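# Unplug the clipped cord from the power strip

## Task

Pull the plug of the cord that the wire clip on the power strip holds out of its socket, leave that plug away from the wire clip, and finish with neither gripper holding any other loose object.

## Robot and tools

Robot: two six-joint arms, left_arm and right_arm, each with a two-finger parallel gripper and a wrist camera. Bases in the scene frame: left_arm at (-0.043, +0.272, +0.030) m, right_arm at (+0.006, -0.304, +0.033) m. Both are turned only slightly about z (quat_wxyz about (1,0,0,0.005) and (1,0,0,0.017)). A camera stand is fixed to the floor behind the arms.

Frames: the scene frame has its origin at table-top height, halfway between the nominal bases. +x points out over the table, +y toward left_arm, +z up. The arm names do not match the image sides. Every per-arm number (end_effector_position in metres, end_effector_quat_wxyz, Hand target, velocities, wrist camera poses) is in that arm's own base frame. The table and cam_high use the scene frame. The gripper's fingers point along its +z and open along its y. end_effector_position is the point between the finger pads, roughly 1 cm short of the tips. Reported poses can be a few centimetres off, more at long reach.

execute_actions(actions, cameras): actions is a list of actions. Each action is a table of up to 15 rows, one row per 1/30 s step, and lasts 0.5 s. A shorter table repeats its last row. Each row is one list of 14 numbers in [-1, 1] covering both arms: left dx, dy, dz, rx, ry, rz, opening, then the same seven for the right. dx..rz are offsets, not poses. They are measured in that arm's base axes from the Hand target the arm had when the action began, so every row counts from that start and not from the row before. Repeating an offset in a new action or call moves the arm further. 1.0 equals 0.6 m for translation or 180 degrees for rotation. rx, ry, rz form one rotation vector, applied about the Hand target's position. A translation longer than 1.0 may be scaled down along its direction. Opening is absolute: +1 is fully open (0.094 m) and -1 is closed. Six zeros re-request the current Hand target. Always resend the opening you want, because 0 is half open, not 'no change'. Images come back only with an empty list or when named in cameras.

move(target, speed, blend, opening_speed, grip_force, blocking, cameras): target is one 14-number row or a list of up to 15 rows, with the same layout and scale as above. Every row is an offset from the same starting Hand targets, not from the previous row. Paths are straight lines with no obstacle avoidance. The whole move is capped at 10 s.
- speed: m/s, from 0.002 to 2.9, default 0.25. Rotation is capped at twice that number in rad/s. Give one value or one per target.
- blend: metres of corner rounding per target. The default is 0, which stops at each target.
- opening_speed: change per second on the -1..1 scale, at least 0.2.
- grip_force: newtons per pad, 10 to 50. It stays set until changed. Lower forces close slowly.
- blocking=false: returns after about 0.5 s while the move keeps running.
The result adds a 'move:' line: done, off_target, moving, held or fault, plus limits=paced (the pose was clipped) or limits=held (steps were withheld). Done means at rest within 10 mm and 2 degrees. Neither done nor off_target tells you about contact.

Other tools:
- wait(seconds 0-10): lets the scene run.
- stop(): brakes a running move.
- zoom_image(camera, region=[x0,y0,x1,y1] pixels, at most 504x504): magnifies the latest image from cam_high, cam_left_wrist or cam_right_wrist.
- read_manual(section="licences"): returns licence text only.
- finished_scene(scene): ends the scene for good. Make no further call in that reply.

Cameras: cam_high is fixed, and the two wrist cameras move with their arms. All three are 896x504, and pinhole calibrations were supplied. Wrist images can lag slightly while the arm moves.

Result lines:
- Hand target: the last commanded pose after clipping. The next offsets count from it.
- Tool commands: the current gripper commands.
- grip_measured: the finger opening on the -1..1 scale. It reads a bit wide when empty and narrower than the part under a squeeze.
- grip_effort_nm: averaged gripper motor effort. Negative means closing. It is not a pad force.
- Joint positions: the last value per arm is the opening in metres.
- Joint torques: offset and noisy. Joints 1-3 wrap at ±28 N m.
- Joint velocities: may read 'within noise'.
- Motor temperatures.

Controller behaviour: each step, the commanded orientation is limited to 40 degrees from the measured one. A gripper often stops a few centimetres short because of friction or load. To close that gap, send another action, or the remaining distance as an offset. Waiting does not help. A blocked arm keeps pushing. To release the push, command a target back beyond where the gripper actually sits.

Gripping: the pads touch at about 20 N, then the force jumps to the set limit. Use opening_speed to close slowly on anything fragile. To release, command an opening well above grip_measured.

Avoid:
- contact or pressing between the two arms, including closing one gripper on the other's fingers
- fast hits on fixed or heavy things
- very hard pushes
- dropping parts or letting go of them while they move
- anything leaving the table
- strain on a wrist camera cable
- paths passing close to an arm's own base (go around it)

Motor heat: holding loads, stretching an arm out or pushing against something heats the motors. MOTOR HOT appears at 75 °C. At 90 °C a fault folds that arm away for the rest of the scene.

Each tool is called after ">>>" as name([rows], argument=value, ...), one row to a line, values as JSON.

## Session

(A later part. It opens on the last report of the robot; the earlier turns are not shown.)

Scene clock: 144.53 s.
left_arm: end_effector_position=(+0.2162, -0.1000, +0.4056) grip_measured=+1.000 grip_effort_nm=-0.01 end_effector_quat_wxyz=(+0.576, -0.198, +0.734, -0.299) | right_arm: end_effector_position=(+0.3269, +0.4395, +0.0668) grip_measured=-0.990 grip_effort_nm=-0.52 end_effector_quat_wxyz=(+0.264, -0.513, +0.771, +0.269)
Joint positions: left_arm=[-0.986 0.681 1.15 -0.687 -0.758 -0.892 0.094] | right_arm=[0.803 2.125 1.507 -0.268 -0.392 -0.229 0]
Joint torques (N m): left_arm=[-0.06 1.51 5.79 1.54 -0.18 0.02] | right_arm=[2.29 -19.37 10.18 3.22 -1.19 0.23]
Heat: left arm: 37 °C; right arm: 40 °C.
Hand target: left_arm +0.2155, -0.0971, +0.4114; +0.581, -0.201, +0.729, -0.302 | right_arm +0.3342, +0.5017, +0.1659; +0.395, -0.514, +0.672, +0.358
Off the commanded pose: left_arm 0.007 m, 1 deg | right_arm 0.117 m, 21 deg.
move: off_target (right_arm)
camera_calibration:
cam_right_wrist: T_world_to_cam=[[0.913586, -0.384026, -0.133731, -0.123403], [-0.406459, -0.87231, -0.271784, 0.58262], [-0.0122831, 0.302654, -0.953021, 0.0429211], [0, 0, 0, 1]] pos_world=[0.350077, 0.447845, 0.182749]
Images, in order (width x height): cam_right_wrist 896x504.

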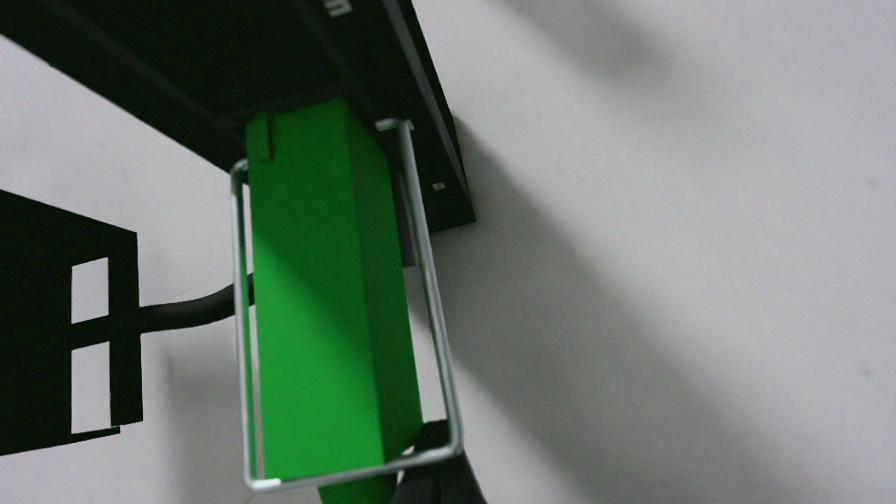

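>>> wait(seconds=0.1, cameras=["cam_left_wrist","cam_high","cam_right_wrist"])

>>> zoom_image(camera="cam_left_wrist", region=[80, 380, 280, 504])

>>> zoom_image(camera="cam_high", region=[490, 240, 590, 320])

>>> zoom_image(camera="cam_right_wrist", region=[360, 354, 510, 504])

Scene clock: 150.30 s.
left_arm: end_effector_position=(+0.2162, -0.1000, +0.4056) grip_measured=+1.000 grip_effort_nm=-0.01 end_effector_quat_wxyz=(+0.576, -0.198, +0.734, -0.299) | right_arm: end_effector_position=(+0.3268, +0.4396, +0.0668) grip_measured=-0.990 grip_effort_nm=-0.52 end_effector_quat_wxyz=(+0.264, -0.513, +0.771, +0.270)
Joint positions: left_arm=[-0.986 0.681 1.15 -0.687 -0.758 -0.892 0.094] | right_arm=[0.803 2.125 1.507 -0.268 -0.393 -0.229 0]
Joint torques (N m): left_arm=[-0.05 1.52 5.83 1.54 -0.16 0.04] | right_arm=[2.29 -19.51 10.28 3.21 -1.23 0.24]
Motor temperatures (°C): left_arm=[26 28 37 37 26 27 27] | right_arm=[27 42 36 43 28 27 25]
Heat: left arm: 37 °C; right arm: 43 °C.
Hand target: left_arm +0.2155, -0.0971, +0.4114; +0.581, -0.201, +0.729, -0.302 | right_arm +0.3342, +0.5018, +0.1660; +0.395, -0.514, +0.672, +0.358
Tool commands: left_gripper/opening=+1.0 right_gripper/opening=-1.0
Off the commanded pose: left_arm 0.007 m, 1 deg | right_arm 0.117 m, 21 deg.
wait: 0.10 s; at rest from the start
camera_calibration:
cam_left_wrist: T_world_to_cam=[[-0.0887877, -0.772676, 0.628561, -0.315657], [-0.647539, -0.434725, -0.625866, 0.402919], [0.756843, -0.462587, -0.461739, 0.0908979], [0, 0, 0, 1]] pos_world=[0.164084, -0.0266936, 0.492554]
cam_right_wrist: T_world_to_cam=[[0.913624, -0.383825, -0.134051, -0.123356], [-0.406366, -0.872325, -0.271876, 0.58257], [-0.0125836, 0.302866, -0.95295, 0.0429179], [0, 0, 0, 1]] pos_world=[0.349978, 0.447844, 0.182749]

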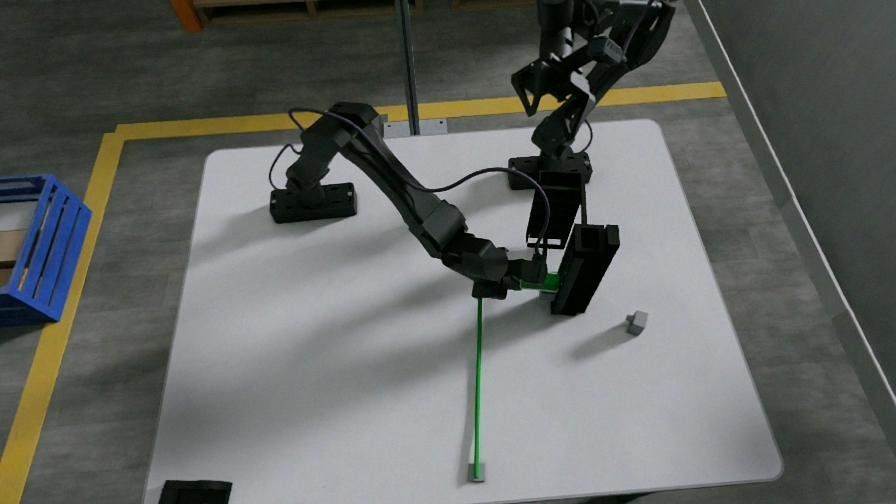

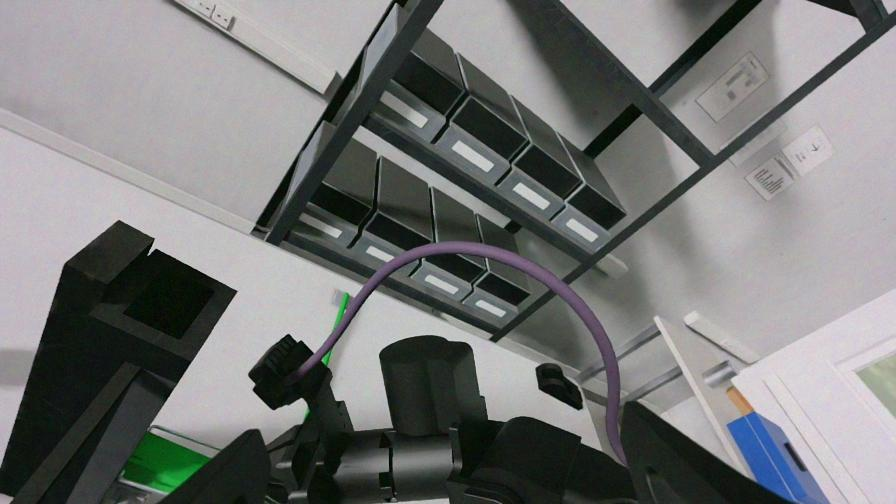

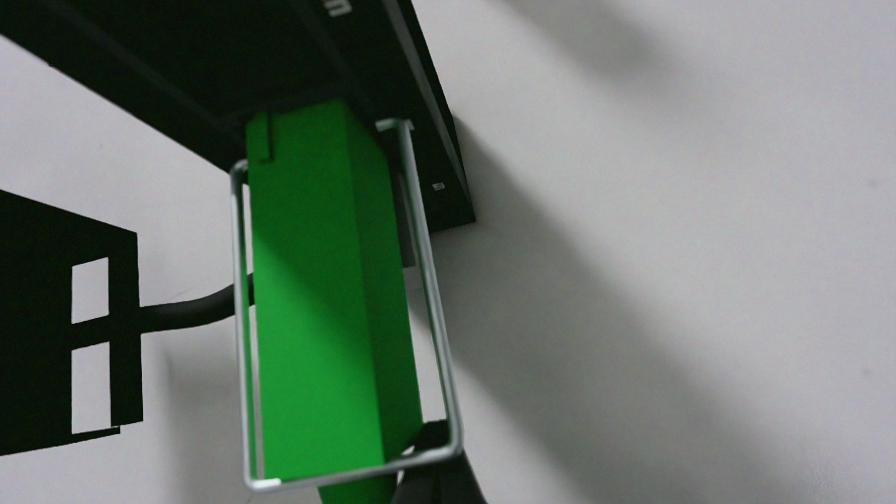

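Scaled by 2.520 from the camera's 896x504 image, which has a finer 1280x720 frame.

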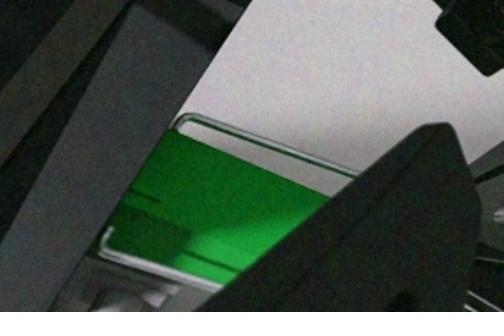

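Scaled by 5.040 from the camera's 896x504 image, which has a finer 1280x720 frame.

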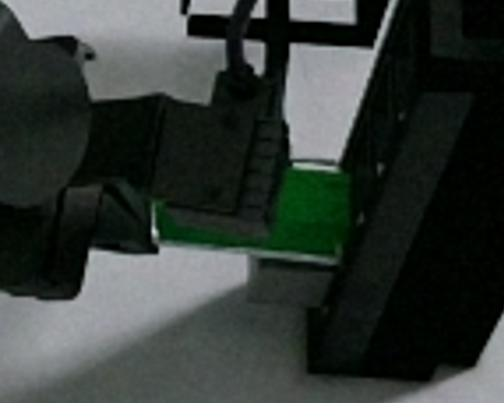

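Scaled by 3.360 from the camera's 896x504 image, which has a finer 1280x720 frame.

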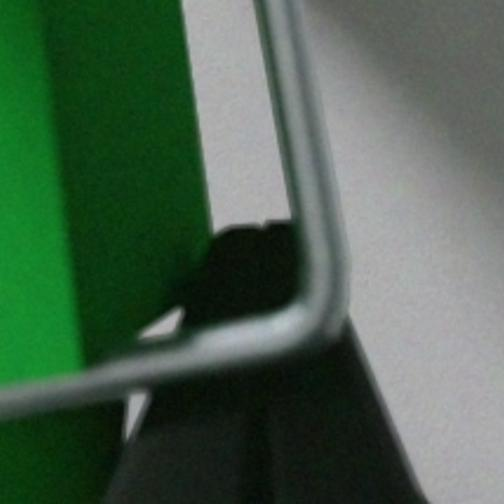

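>>> move(target=[0,0,0,0,0,0,1,0.02,-0.03,0.03,0,0,0,-1], speed=0.04, cameras=["cam_right_wrist"])

Scene clock: 152.33 s.
left_arm: end_effector_position=(+0.2162, -0.1000, +0.4056) grip_measured=+1.000 grip_effort_nm=-0.01 end_effector_quat_wxyz=(+0.576, -0.198, +0.734, -0.299) | right_arm: end_effector_position=(+0.3229, +0.4333, +0.0851) grip_measured=-0.990 grip_effort_nm=-0.52 end_effector_quat_wxyz=(+0.264, -0.511, +0.762, +0.298)
Joint positions: left_arm=[-0.986 0.681 1.15 -0.687 -0.758 -0.892 0.094] | right_arm=[0.779 2.077 1.484 -0.276 -0.462 -0.23 0]
Joint torques (N m): left_arm=[-0.1 1.5 5.79 1.55 -0.18 0.04] | right_arm=[0.68 -18 13.46 2.96 -0.96 0.1]
Heat: left arm: 37 °C; right arm: 44 °C.
Hand target: left_arm +0.2155, -0.0971, +0.4114; +0.581, -0.201, +0.729, -0.302 | right_arm +0.3461, +0.4838, +0.1839; +0.395, -0.514, +0.672, +0.358
Off the commanded pose: left_arm 0.007 m, 1 deg | right_arm 0.113 m, 20 deg.
move: off_target (right_arm)
camera_calibration:
cam_right_wrist: T_world_to_cam=[[0.917262, -0.357353, -0.175865, -0.128821], [-0.395861, -0.866619, -0.303753, 0.57742], [-0.0438609, 0.348239, -0.936379, 0.0512946], [0, 0, 0, 1]] pos_world=[0.34899, 0.436505, 0.200769]
Images, in order (width x height): cam_right_wrist 896x504.

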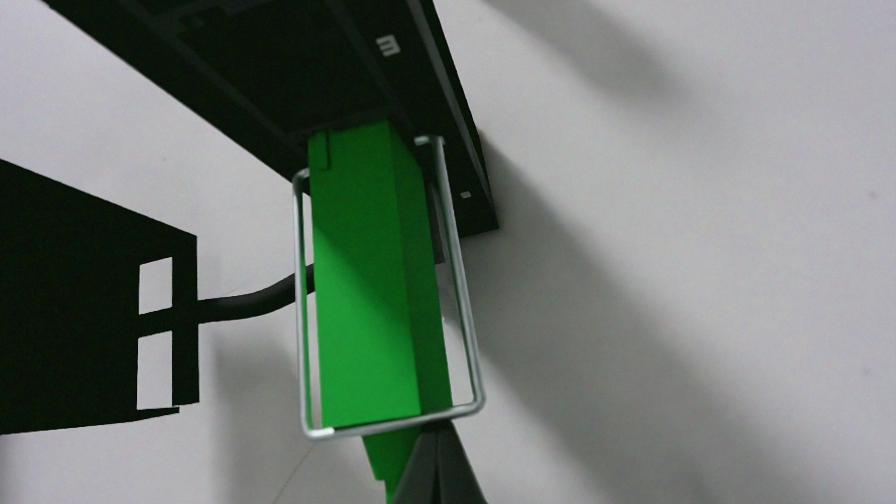

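>>> move([
  [0,0,0,0,0,0,1,-0.013,-0.19,0.0,0,0,0,-1],
  [0,0,0,0,0,0,1,-0.01,-0.18,-0.05,-0.0055,0.399,-0.288,-0.36],
], speed=0.3, cameras=["cam_right_wrist","cam_high"])

>>> zoom_image(camera="cam_right_wrist", region=[0, 100, 504, 504])

Scene clock: 166.23 s.
left_arm: end_effector_position=(+0.2162, -0.1000, +0.4056) grip_measured=+1.000 grip_effort_nm=-0.01 end_effector_quat_wxyz=(+0.576, -0.198, +0.734, -0.299) | right_arm: end_effector_position=(+0.3335, +0.3686, +0.1484) grip_measured=-0.363 grip_effort_nm=0.15 end_effector_quat_wxyz=(+0.037, +0.109, +0.919, +0.377)
Joint positions: left_arm=[-0.986 0.681 1.15 -0.687 -0.758 -0.892 0.094] | right_arm=[0.673 1.88 1.492 -0.531 -0.456 1.066 0.03]
Joint torques (N m): left_arm=[-0.09 1.5 5.81 1.53 -0.17 0.04] | right_arm=[0.49 -8.2 11.86 1.21 -0.08 0.03]
Motor temperatures (°C): left_arm=[26 28 37 37 26 27 27] | right_arm=[27 44 37 48 28 27 25]
Heat: left arm: 37 °C; right arm: 48 °C.
Hand target: left_arm +0.2155, -0.0971, +0.4114; +0.581, -0.201, +0.729, -0.302 | right_arm +0.3402, +0.3758, +0.1538; +0.045, +0.107, +0.917, +0.381
Off the commanded pose: left_arm 0.007 m, 1 deg | right_arm 0.011 m, 1 deg.
move: off_target (right_arm); target 2's new opening was sent with right_arm's hand 0.011 m and 1 deg from that target
camera_calibration:
cam_right_wrist: T_world_to_cam=[[-0.213444, -0.716477, -0.664155, 0.431411], [-0.923968, -0.0727992, 0.375477, 0.327389], [-0.31737, 0.693802, -0.646464, 0.0542715], [0, 0, 0, 1]] pos_world=[0.411804, 0.295276, 0.198681]
Images, in order (width x height): cam_high 896x504, cam_right_wrist 896x504.

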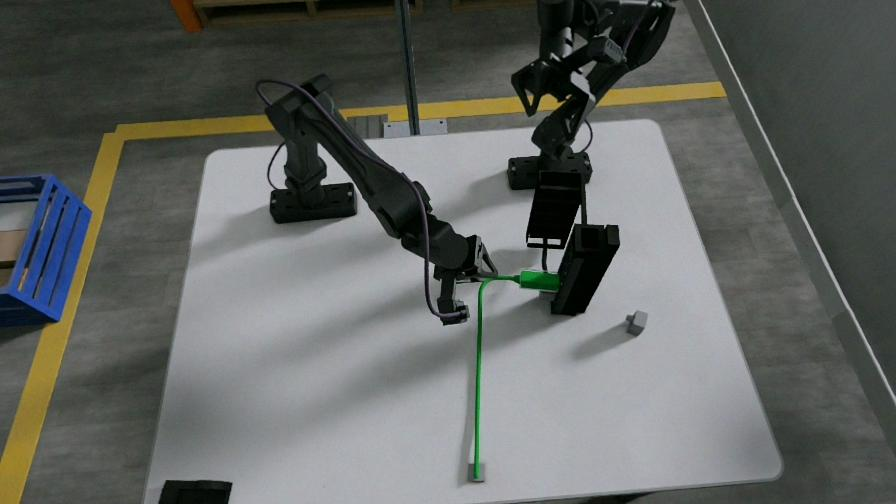

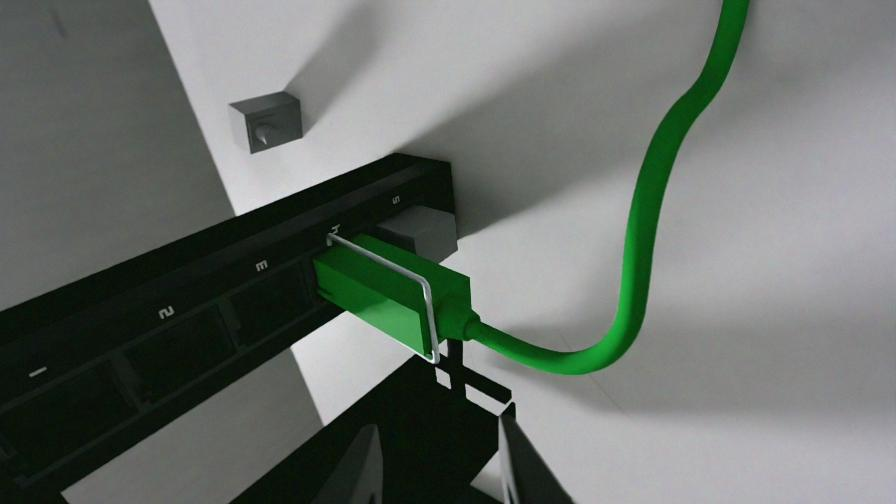

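Scaled by 1.000.

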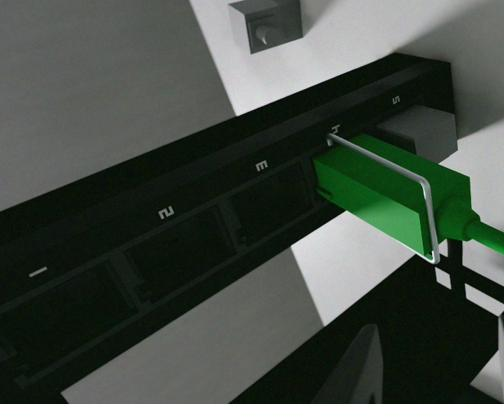

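>>> zoom_image(camera="cam_right_wrist", region=[290, 210, 490, 390])

Scaled by 2.520 from the camera's 896x504 image, which has a finer 1280x720 frame.

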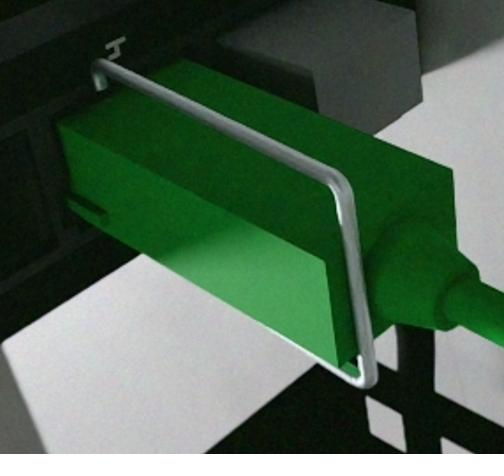

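>>> move(target=[0,0,0,0,0,0,1,0.009,0.086,-0.085,0,0,0,-0.36], speed=0.2, cameras=["cam_right_wrist"])

>>> zoom_image(camera="cam_right_wrist", region=[300, 204, 600, 504])

Scene clock: 173.00 s.
left_arm: end_effector_position=(+0.2162, -0.1000, +0.4056) grip_measured=+1.000 grip_effort_nm=-0.01 end_effector_quat_wxyz=(+0.576, -0.198, +0.734, -0.299) | right_arm: end_effector_position=(+0.3340, +0.4195, +0.0956) grip_measured=-0.363 grip_effort_nm=0.15 end_effector_quat_wxyz=(+0.030, +0.108, +0.922, +0.370)
Joint positions: left_arm=[-0.986 0.681 1.15 -0.687 -0.758 -0.892 0.094] | right_arm=[0.763 2.06 1.54 -0.388 -0.406 1.137 0.03]
Joint torques (N m): left_arm=[-0.03 1.5 5.79 1.54 -0.17 0.03] | right_arm=[-0.23 -9.59 11.45 1.37 -0.01 0.02]
Heat: left arm: 38 °C; right arm: 45 °C.
Hand target: left_arm +0.2155, -0.0971, +0.4114; +0.581, -0.201, +0.729, -0.302 | right_arm +0.3457, +0.4274, +0.1030; +0.045, +0.107, +0.917, +0.381
Off the commanded pose: left_arm 0.007 m, 1 deg | right_arm 0.016 m, 2 deg.
move: off_target (right_arm)
camera_calibration:
cam_right_wrist: T_world_to_cam=[[-0.216746, -0.727156, -0.651357, 0.437265], [-0.917768, -0.0756459, 0.389846, 0.349283], [-0.332751, 0.682292, -0.650964, -0.00455664], [0, 0, 0, 1]] pos_world=[0.41382, 0.347491, 0.145683]
Images, in order (width x height): cam_right_wrist 896x504.

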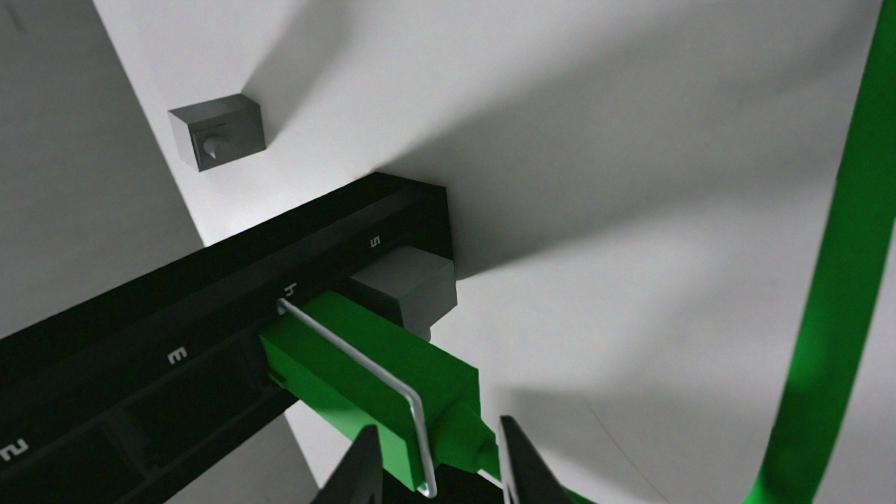

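Scaled by 1.680 from the camera's 896x504 image, which has a finer 1280x720 frame.

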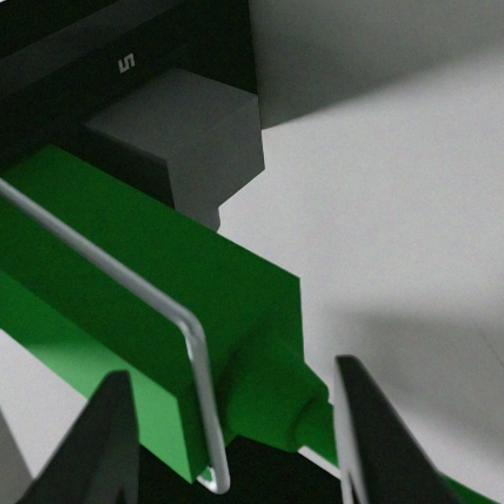

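>>> move(target=[0,0,0,0,0,0,1,0.013,0.037,-0.02,0,0,0,-0.36], speed=0.06, cameras=["cam_right_wrist"])

>>> zoom_image(camera="cam_right_wrist", region=[300, 254, 550, 504])

Scene clock: 177.27 s.
left_arm: end_effector_position=(+0.2162, -0.1000, +0.4056) grip_measured=+1.000 grip_effort_nm=-0.02 end_effector_quat_wxyz=(+0.576, -0.198, +0.734, -0.299) | right_arm: end_effector_position=(+0.3441, +0.4407, +0.0862) grip_measured=-0.363 grip_effort_nm=0.15 end_effector_quat_wxyz=(+0.033, +0.109, +0.921, +0.372)
Joint positions: left_arm=[-0.986 0.681 1.15 -0.687 -0.758 -0.892 0.094] | right_arm=[0.783 2.148 1.632 -0.38 -0.391 1.156 0.03]
Joint torques (N m): left_arm=[-0.08 1.51 5.81 1.54 -0.18 0.05] | right_arm=[0.31 -10.13 11.58 1.38 0.04 0.04]
Heat: left arm: 38 °C; right arm: 45 °C.
Hand target: left_arm +0.2155, -0.0971, +0.4114; +0.581, -0.201, +0.729, -0.302 | right_arm +0.3534, +0.4496, +0.0910; +0.045, +0.107, +0.917, +0.381
Off the commanded pose: left_arm 0.007 m, 1 deg | right_arm 0.014 m, 2 deg.
move: off_target (right_arm)
camera_calibration:
cam_right_wrist: T_world_to_cam=[[-0.21637, -0.723724, -0.655293, 0.447429], [-0.91991, -0.0737014, 0.385141, 0.364022], [-0.327032, 0.686143, -0.649814, -0.0255689], [0, 0, 0, 1]] pos_world=[0.423316, 0.368188, 0.136382]
Images, in order (width x height): cam_right_wrist 896x504.

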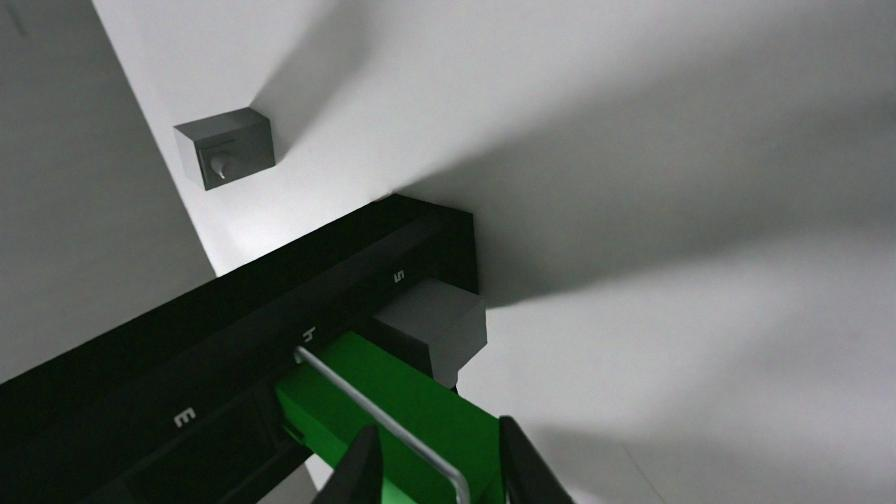

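Scaled by 2.016 from the camera's 896x504 image, which has a finer 1280x720 frame.

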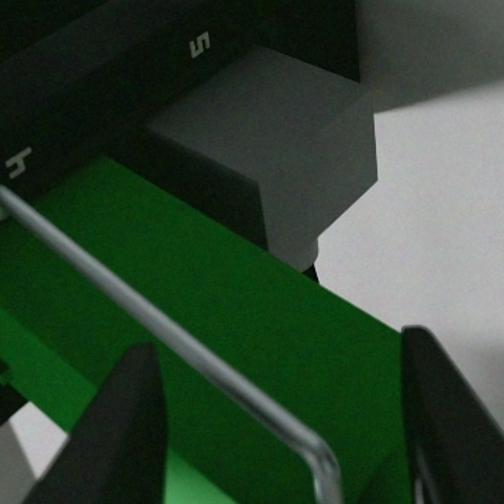

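>>> move([
  [0,0,0,0,0,0,1,-0.010,0.003,-0.004,0,0,0,-0.36],
  [0,0,0,0,0,0,1,-0.010,0.003,-0.004,0,0,0,-0.93],
], speed=0.06, opening_speed=0.5, cameras=["cam_right_wrist"])

>>> zoom_image(camera="cam_right_wrist", region=[300, 254, 550, 504])

Scene clock: 183.20 s.
left_arm: end_effector_position=(+0.2162, -0.1000, +0.4056) grip_measured=+1.000 grip_effort_nm=-0.01 end_effector_quat_wxyz=(+0.576, -0.198, +0.734, -0.299) | right_arm: end_effector_position=(+0.3402, +0.4416, +0.0841) grip_measured=-0.891 grip_effort_nm=-0.95 end_effector_quat_wxyz=(+0.031, +0.112, +0.923, +0.366)
Joint positions: left_arm=[-0.986 0.681 1.15 -0.687 -0.758 -0.892 0.094] | right_arm=[0.792 2.148 1.632 -0.39 -0.38 1.166 0.005]
Joint torques (N m): left_arm=[-0.06 1.51 5.78 1.54 -0.17 0.04] | right_arm=[0.59 -10.82 9.44 1.64 -0.04 0.06]
Motor temperatures (°C): left_arm=[26 28 37 38 26 27 27] | right_arm=[27 41 36 43 27 27 25]
Heat: left arm: 38 °C; right arm: 43 °C.
Hand target: left_arm +0.2155, -0.0971, +0.4114; +0.581, -0.201, +0.729, -0.302 | right_arm +0.3473, +0.4514, +0.0885; +0.045, +0.107, +0.917, +0.381
Off the commanded pose: left_arm 0.007 m, 1 deg | right_arm 0.013 m, 3 deg.
move: off_target (right_arm)
camera_calibration:
cam_right_wrist: T_world_to_cam=[[-0.224751, -0.730577, -0.644783, 0.450876], [-0.9172, -0.0647956, 0.393124, 0.355822], [-0.328986, 0.679749, -0.655522, -0.0248019], [0, 0, 0, 1]] pos_world=[0.419535, 0.369314, 0.134577]
Images, in order (width x height): cam_right_wrist 896x504.

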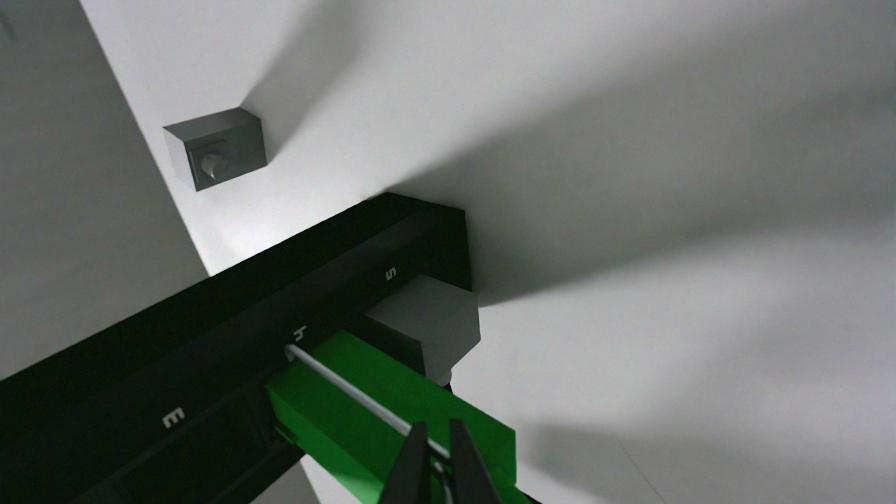

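Scaled by 2.016 from the camera's 896x504 image, which has a finer 1280x720 frame.

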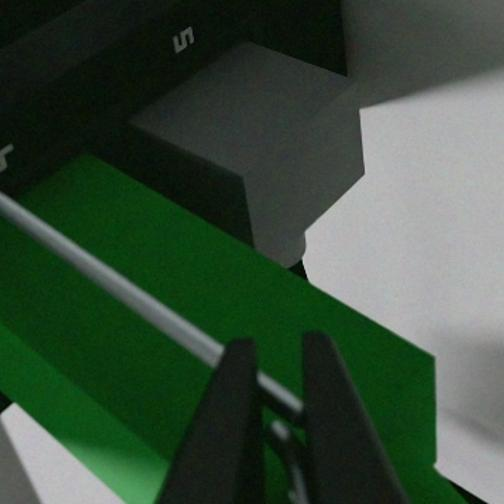

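>>> move(target=[0,0,0,0,0,0,1,0.0,0.025,0.12,0,0,0,-1], speed=0.06, cameras=["cam_right_wrist"])

>>> zoom_image(camera="cam_right_wrist", region=[250, 204, 550, 504])

Scene clock: 187.57 s.
left_arm: end_effector_position=(+0.2162, -0.1000, +0.4056) grip_measured=+1.000 grip_effort_nm=-0.01 end_effector_quat_wxyz=(+0.576, -0.198, +0.734, -0.299) | right_arm: end_effector_position=(+0.3445, +0.4601, +0.1358) grip_measured=-0.954 grip_effort_nm=-1.03 end_effector_quat_wxyz=(+0.042, +0.108, +0.924, +0.363)
Joint positions: left_arm=[-0.986 0.681 1.15 -0.687 -0.758 -0.892 0.094] | right_arm=[0.82 2.17 1.874 -0.596 -0.344 1.177 0.002]
Joint torques (N m): left_arm=[-0.06 1.5 5.82 1.55 -0.18 0.02] | right_arm=[0.06 -12.74 14.16 1.02 -0.23 0.21]
Heat: left arm: 38 °C; right arm: 43 °C.
Hand target: left_arm +0.2155, -0.0971, +0.4114; +0.581, -0.201, +0.729, -0.302 | right_arm +0.3473, +0.4664, +0.1605; +0.045, +0.107, +0.917, +0.381
Off the commanded pose: left_arm 0.007 m, 1 deg | right_arm 0.026 m, 2 deg.
move: off_target (right_arm)
camera_calibration:
cam_right_wrist: T_world_to_cam=[[-0.211085, -0.735321, -0.644008, 0.49607], [-0.926367, -0.0597487, 0.371853, 0.344429], [-0.31191, 0.67508, -0.668565, -0.00411942], [0, 0, 0, 1]] pos_world=[0.422496, 0.388131, 0.188642]
Images, in order (width x height): cam_right_wrist 896x504.

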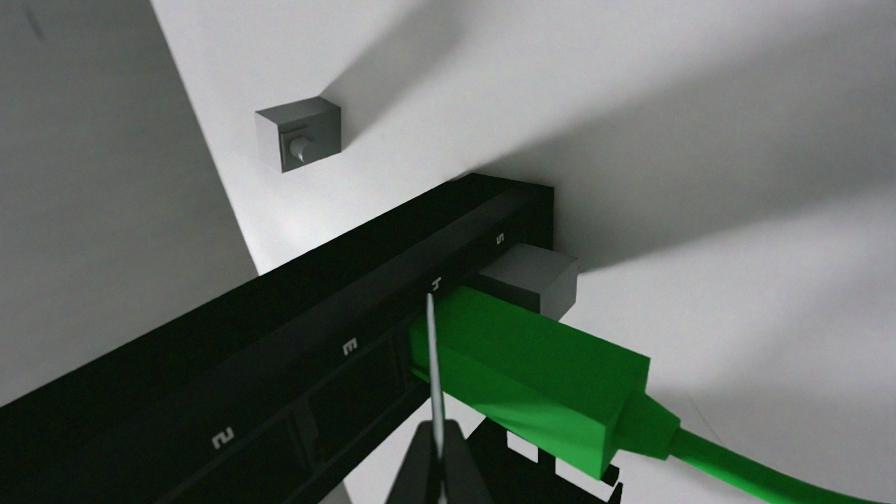

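Scaled by 1.680 from the camera's 896x504 image, which has a finer 1280x720 frame.

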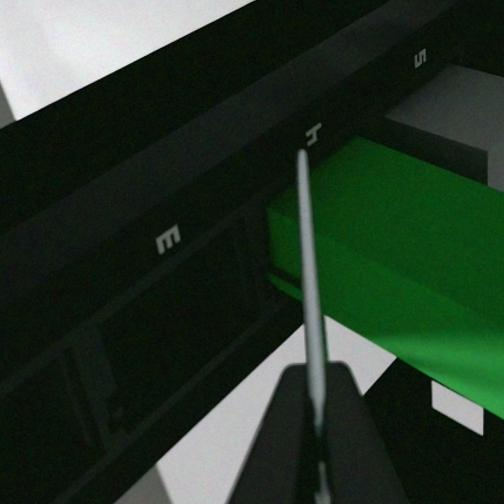

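>>> move([
  [0,0,0,0,0,0,1,0.003,0.05,0.03,0,0,0,-1],
  [0,0,0,0,0,0,1,0.005,0.1,0.035,0,0,0,-1],
], speed=0.08, blend=[0.02,0], cameras=["cam_right_wrist","cam_high"])

Scene clock: 190.23 s.
left_arm: end_effector_position=(+0.2162, -0.1000, +0.4056) grip_measured=+1.000 grip_effort_nm=-0.01 end_effector_quat_wxyz=(+0.576, -0.198, +0.734, -0.299) | right_arm: end_effector_position=(+0.3486, +0.4959, +0.1544) grip_measured=-0.954 grip_effort_nm=-1.04 end_effector_quat_wxyz=(+0.034, +0.133, +0.935, +0.326)
Joint positions: left_arm=[-0.986 0.681 1.15 -0.687 -0.758 -0.892 0.094] | right_arm=[0.876 2.42 2.421 -0.955 -0.273 1.246 0.002]
Joint torques (N m): left_arm=[-0.06 1.52 5.79 1.54 -0.17 0.03] | right_arm=[1.37 -12.63 13.67 1.86 -0.44 -0.04]
Heat: left arm: 38 °C; right arm: 43 °C.
Hand target: left_arm +0.2155, -0.0971, +0.4114; +0.581, -0.201, +0.729, -0.302 | right_arm +0.3504, +0.5263, +0.1815; +0.045, +0.107, +0.917, +0.381
Off the commanded pose: left_arm 0.007 m, 1 deg | right_arm 0.041 m, 7 deg.
move: off_target (right_arm); blend cut to 0.0151 m at target 1
camera_calibration:
cam_right_wrist: T_world_to_cam=[[-0.267558, -0.770486, -0.578588, 0.56219], [-0.910522, 0.00573239, 0.413421, 0.299019], [-0.315219, 0.637431, -0.703078, 0.0105854], [0, 0, 0, 1]] pos_world=[0.426018, 0.424698, 0.209098]
Images, in order (width x height): cam_high 896x504, cam_right_wrist 896x504.

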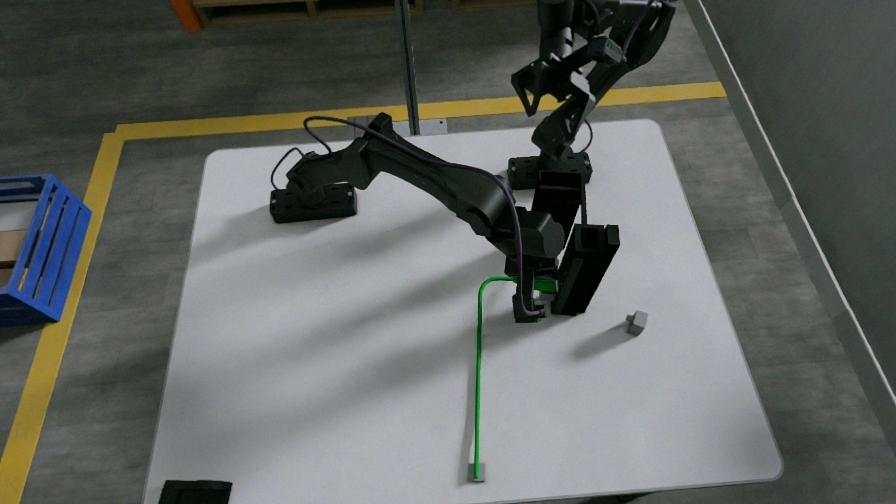

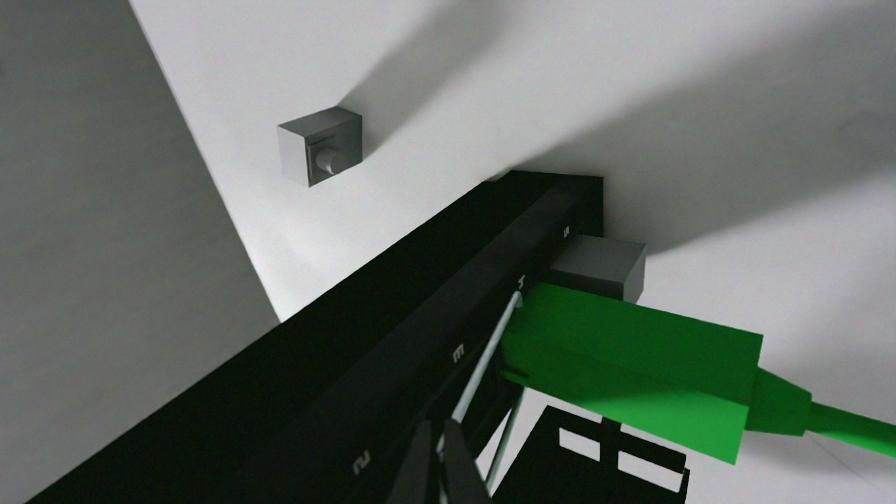

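>>> move([
  [0,0,0,0,0,0,1,0.0,0.03,0.01,0,0,0,-1],
  [0,0,0,0,0,0,1,0.0,0.03,0.01,0,0,0,-0.4],
], speed=0.06, opening_speed=1.0, cameras=["cam_right_wrist"])

Scene clock: 193.57 s.
left_arm: end_effector_position=(+0.2162, -0.1000, +0.4056) grip_measured=+1.000 grip_effort_nm=-0.01 end_effector_quat_wxyz=(+0.576, -0.198, +0.734, -0.299) | right_arm: end_effector_position=(+0.3447, +0.4980, +0.1583) grip_measured=-0.404 grip_effort_nm=0.21 end_effector_quat_wxyz=(+0.029, +0.144, +0.943, +0.298)
Joint positions: left_arm=[-0.986 0.681 1.15 -0.687 -0.758 -0.892 0.094] | right_arm=[0.893 2.597 2.809 -1.218 -0.241 1.267 0.028]
Joint torques (N m): left_arm=[-0.08 1.48 5.79 1.54 -0.17 0.03] | right_arm=[1.99 -12.48 12.72 2.43 -0.6 -0.12]
Heat: left arm: 38 °C; right arm: 44 °C.
Hand target: left_arm +0.2155, -0.0971, +0.4114; +0.581, -0.201, +0.729, -0.302 | right_arm +0.3503, +0.5445, +0.1875; +0.045, +0.107, +0.917, +0.381
Off the commanded pose: left_arm 0.007 m, 1 deg | right_arm 0.055 m, 11 deg.
elbow stopped short (right arm): the move would have taken joint 3 (elbow) straighter than the controller allows.
move: off_target (right_arm); target 2's new opening was sent with right_arm's hand 0.049 m and 9 deg from that target
camera_calibration:
cam_right_wrist: T_world_to_cam=[[-0.29466, -0.795492, -0.529498, 0.579061], [-0.899941, 0.0446559, 0.433719, 0.267538], [-0.321375, 0.604316, -0.729054, 0.0335679], [0, 0, 0, 1]] pos_world=[0.422182, 0.428406, 0.215048]
Images, in order (width x height): cam_right_wrist 896x504.

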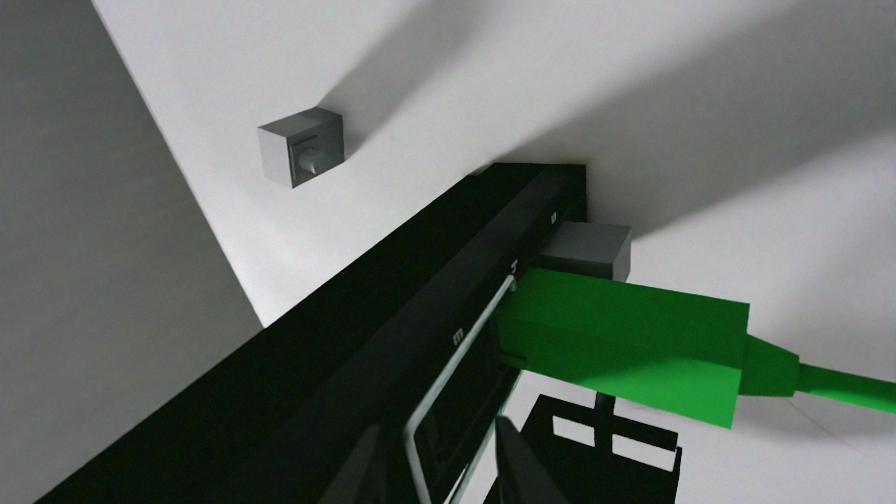

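>>> move([
  [0,0,0,0,0,0,1,-0.01,-0.17,0.1,0,0,0,-0.4],
  [0,0,0,0,0,0,1,-0.034,-0.258,-0.02,-0.046,-0.368,0.328,0.28],
], speed=0.2, cameras=["cam_right_wrist","cam_high"])

>>> zoom_image(camera="cam_right_wrist", region=[250, 0, 650, 400])

Scene clock: 205.27 s.
left_arm: end_effector_position=(+0.2162, -0.1000, +0.4056) grip_measured=+1.000 grip_effort_nm=-0.01 end_effector_quat_wxyz=(+0.576, -0.198, +0.734, -0.299) | right_arm: end_effector_position=(+0.3318, +0.3894, +0.1475) grip_measured=+0.277 grip_effort_nm=0.15 end_effector_quat_wxyz=(+0.310, -0.548, +0.726, +0.278)
Joint positions: left_arm=[-0.986 0.681 1.15 -0.687 -0.758 -0.892 0.094] | right_arm=[0.694 1.897 1.453 -0.396 -0.498 -0.405 0.06]
Joint torques (N m): left_arm=[-0.05 1.48 5.81 1.55 -0.18 0.04] | right_arm=[-0.58 -14.54 7.32 1.49 -0.4 -0.13]
Heat: left arm: 38 °C; right arm: 45 °C.
Hand target: left_arm +0.2155, -0.0971, +0.4114; +0.581, -0.201, +0.729, -0.302 | right_arm +0.3299, +0.3896, +0.1756; +0.341, -0.552, +0.705, +0.288
Off the commanded pose: left_arm 0.007 m, 1 deg | right_arm 0.028 m, 4 deg.
move: off_target (right_arm); target 2's new opening was sent with right_arm's hand 0.028 m and 5 deg from that target
camera_calibration:
cam_right_wrist: T_world_to_cam=[[0.951213, -0.302886, -0.0587756, -0.191516], [-0.302777, -0.879734, -0.366598, 0.545338], [0.0593304, 0.366509, -0.928521, 0.0828229], [0, 0, 0, 1]] pos_world=[0.342375, 0.39139, 0.265566]
Images, in order (width x height): cam_high 896x504, cam_right_wrist 896x504.

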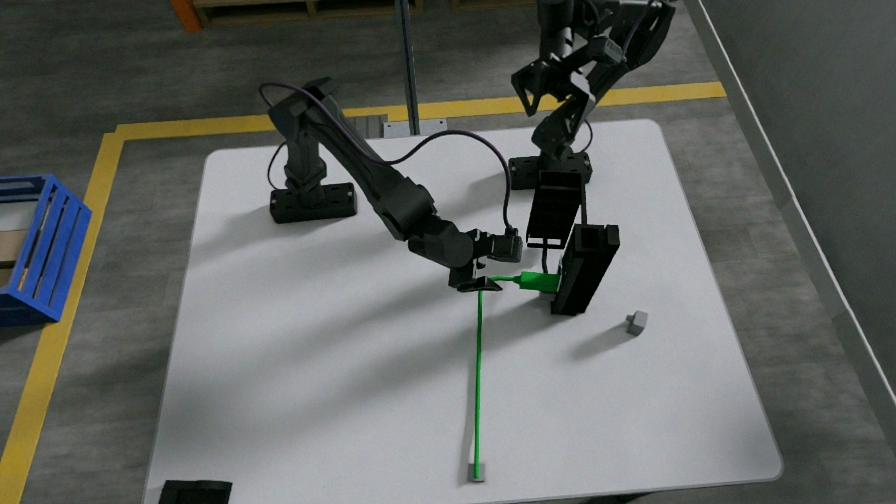

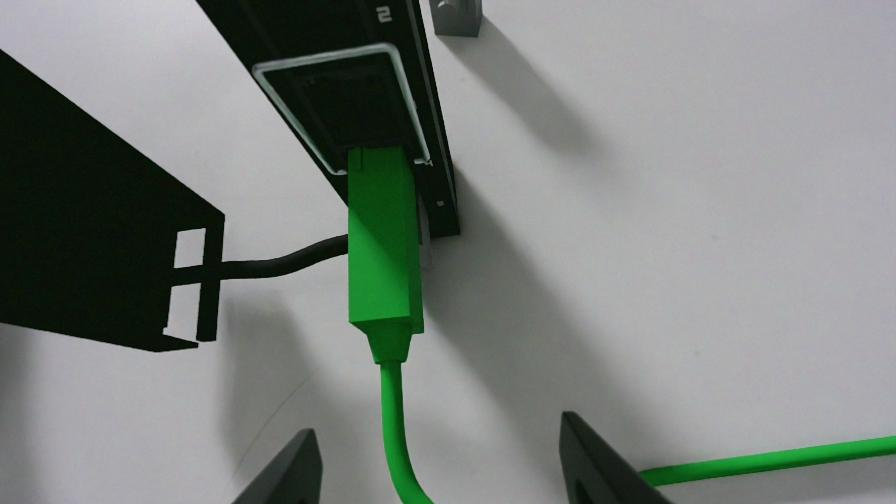

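Scaled by 1.260 from the camera's 896x504 image, which has a finer 1280x720 frame.

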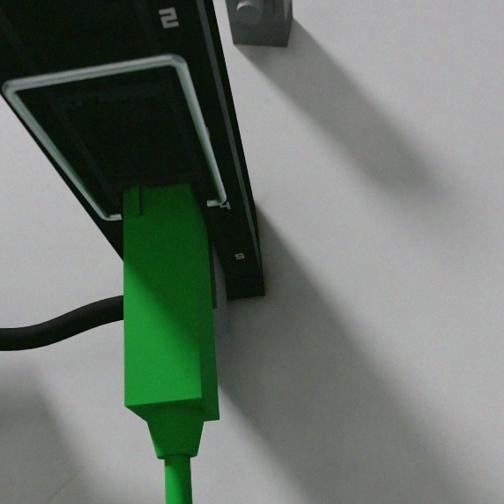

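>>> move(target=[0,0,0,0,0,0,1,-0.006,0.126,-0.168,0,0,0,0.28], speed=0.15, cameras=["cam_right_wrist"])

Scene clock: 209.87 s.
left_arm: end_effector_position=(+0.2162, -0.1000, +0.4056) grip_measured=+1.000 grip_effort_nm=-0.01 end_effector_quat_wxyz=(+0.576, -0.198, +0.734, -0.299) | right_arm: end_effector_position=(+0.3214, +0.4577, +0.0707) grip_measured=+0.277 grip_effort_nm=0.15 end_effector_quat_wxyz=(+0.328, -0.554, +0.711, +0.283)
Joint positions: left_arm=[-0.986 0.681 1.15 -0.687 -0.758 -0.892 0.094] | right_arm=[0.825 2.117 1.414 -0.05 -0.419 -0.315 0.06]
Joint torques (N m): left_arm=[-0.06 1.54 5.79 1.53 -0.18 0.03] | right_arm=[0.2 -10.21 9.59 1.63 -0.22 0.09]
Heat: left arm: 38 °C; right arm: 44 °C.
Hand target: left_arm +0.2155, -0.0971, +0.4114; +0.581, -0.201, +0.729, -0.302 | right_arm +0.3264, +0.4651, +0.0747; +0.340, -0.552, +0.705, +0.288
Off the commanded pose: left_arm 0.007 m, 1 deg | right_arm 0.010 m, 2 deg.
move: done
camera_calibration:
cam_right_wrist: T_world_to_cam=[[0.958279, -0.283596, -0.0356964, -0.17814], [-0.27335, -0.872744, -0.404472, 0.564134], [0.0835531, 0.397355, -0.913853, -0.0358401], [0, 0, 0, 1]] pos_world=[0.327909, 0.456066, 0.189065]
Images, in order (width x height): cam_right_wrist 896x504.

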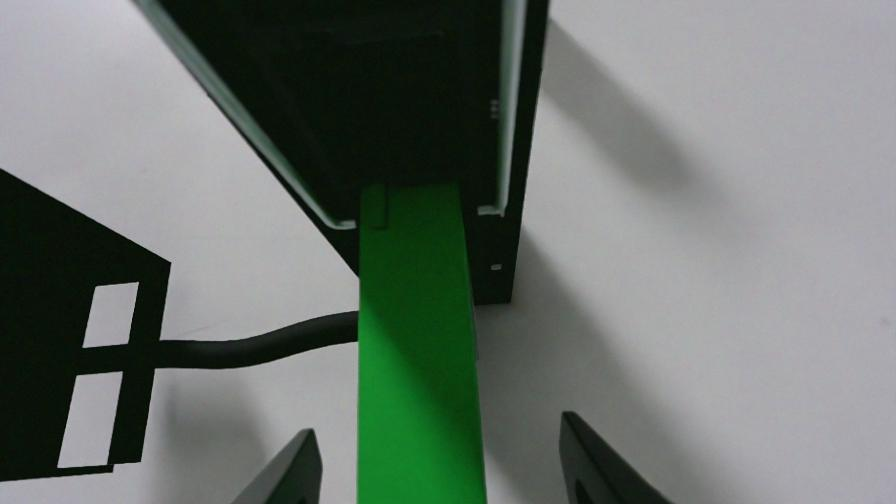

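>>> move([
  [0,0,0,0,0,0,1,-0.01,0.003,-0.018,0,0,0,0.28],
  [0,0,0,0,0,0,1,-0.01,0.003,-0.018,0,0,0,-0.6],
], speed=0.1, opening_speed=0.6, cameras=["cam_right_wrist"])

Scene clock: 213.90 s.
left_arm: end_effector_position=(+0.2162, -0.1000, +0.4056) grip_measured=+1.000 grip_effort_nm=-0.01 end_effector_quat_wxyz=(+0.576, -0.198, +0.734, -0.299) | right_arm: end_effector_position=(+0.3213, +0.4663, +0.0774) grip_measured=-0.495 grip_effort_nm=-1.02 end_effector_quat_wxyz=(+0.347, -0.555, +0.701, +0.285)
Joint positions: left_arm=[-0.986 0.681 1.15 -0.687 -0.758 -0.892 0.094] | right_arm=[0.838 2.117 1.411 -0.002 -0.41 -0.31 0.024]
Joint torques (N m): left_arm=[-0.06 1.52 5.78 1.54 -0.18 0.05] | right_arm=[0.09 -9.35 6.72 1.67 -0.11 0.12]
Heat: left arm: 38 °C; right arm: 44 °C.
Hand target: left_arm +0.2155, -0.0971, +0.4114; +0.581, -0.201, +0.729, -0.302 | right_arm +0.3203, +0.4670, +0.0640; +0.341, -0.552, +0.705, +0.288
Off the commanded pose: left_arm 0.007 m, 1 deg | right_arm 0.013 m, 1 deg.
move: off_target (right_arm); target 2's new opening was sent with right_arm's hand 0.015 m and 1 deg from that target
camera_calibration:
cam_right_wrist: T_world_to_cam=[[0.959962, -0.279772, -0.0141503, -0.179386], [-0.257401, -0.861018, -0.438626, 0.566297], [0.110532, 0.424707, -0.898558, -0.0557362], [0, 0, 0, 1]] pos_world=[0.32413, 0.461077, 0.195772]
Images, in order (width x height): cam_right_wrist 896x504.

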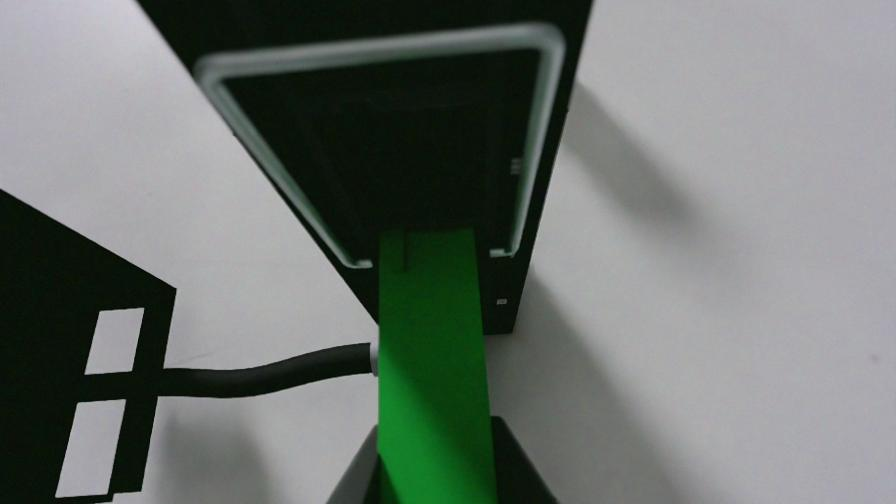

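>>> move([
  [0,0,0,0,0,0,1,0,0,0.02,0,0,0,-0.7],
  [0,0,0,0,0,0,1,-0.03,-0.15,0.035,0,0,0,-0.7],
], speed=0.08, cameras=["cam_right_wrist","cam_high"])

Scene clock: 217.63 s.
left_arm: end_effector_position=(+0.2162, -0.1000, +0.4056) grip_measured=+1.000 grip_effort_nm=-0.01 end_effector_quat_wxyz=(+0.576, -0.198, +0.734, -0.299) | right_arm: end_effector_position=(+0.3024, +0.3725, +0.0558) grip_measured=-0.497 grip_effort_nm=-1.03 end_effector_quat_wxyz=(+0.311, -0.548, +0.727, +0.273)
Joint positions: left_arm=[-0.986 0.681 1.15 -0.687 -0.758 -0.892 0.094] | right_arm=[0.714 1.911 1.078 0 -0.475 -0.391 0.024]
Joint torques (N m): left_arm=[-0.08 1.54 5.82 1.53 -0.18 0.03] | right_arm=[-0.46 -13.86 6.87 1.49 -0.47 -0.07]
Heat: left arm: 38 °C; right arm: 44 °C.
Hand target: left_arm +0.2155, -0.0971, +0.4114; +0.581, -0.201, +0.729, -0.302 | right_arm +0.3023, +0.3770, +0.0850; +0.340, -0.552, +0.705, +0.288
Off the commanded pose: left_arm 0.007 m, 1 deg | right_arm 0.030 m, 5 deg.
move: off_target (right_arm)
camera_calibration:
cam_right_wrist: T_world_to_cam=[[0.950169, -0.3076, -0.0506117, -0.172408], [-0.304469, -0.880852, -0.362488, 0.488562], [0.0669201, 0.359835, -0.930613, 0.00589598], [0, 0, 0, 1]] pos_world=[0.312174, 0.375196, 0.173859]
Images, in order (width x height): cam_high 896x504, cam_right_wrist 896x504.

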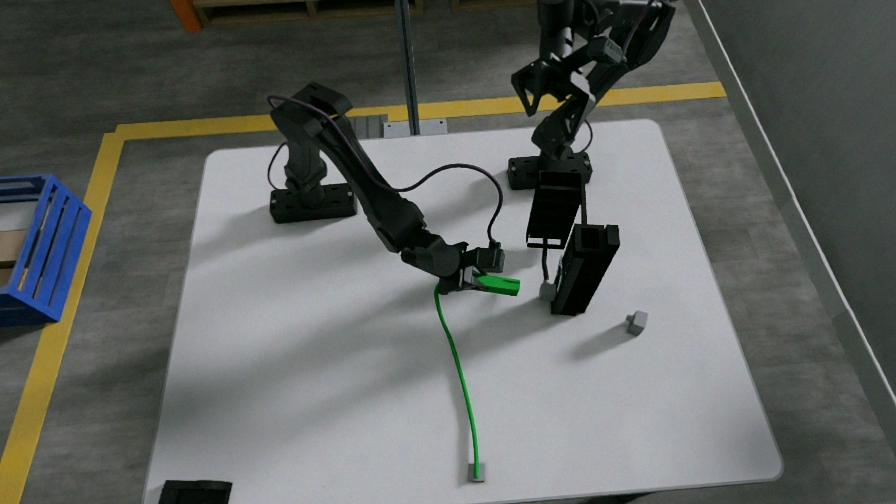

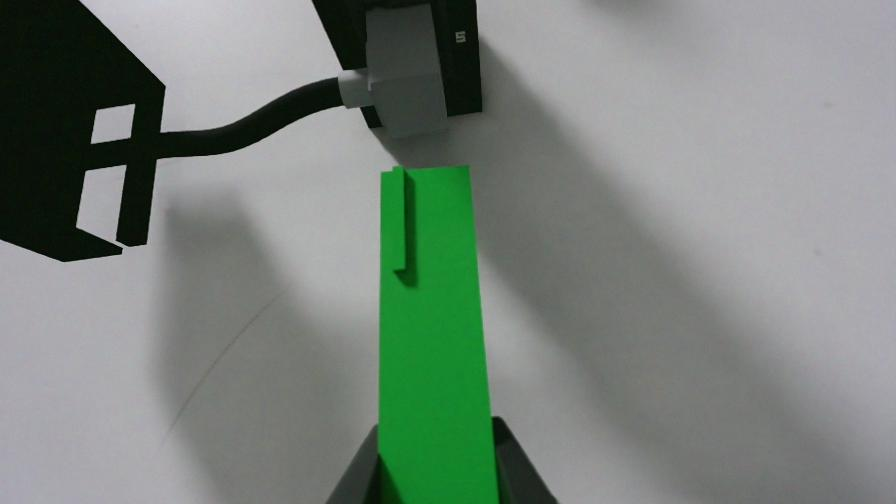

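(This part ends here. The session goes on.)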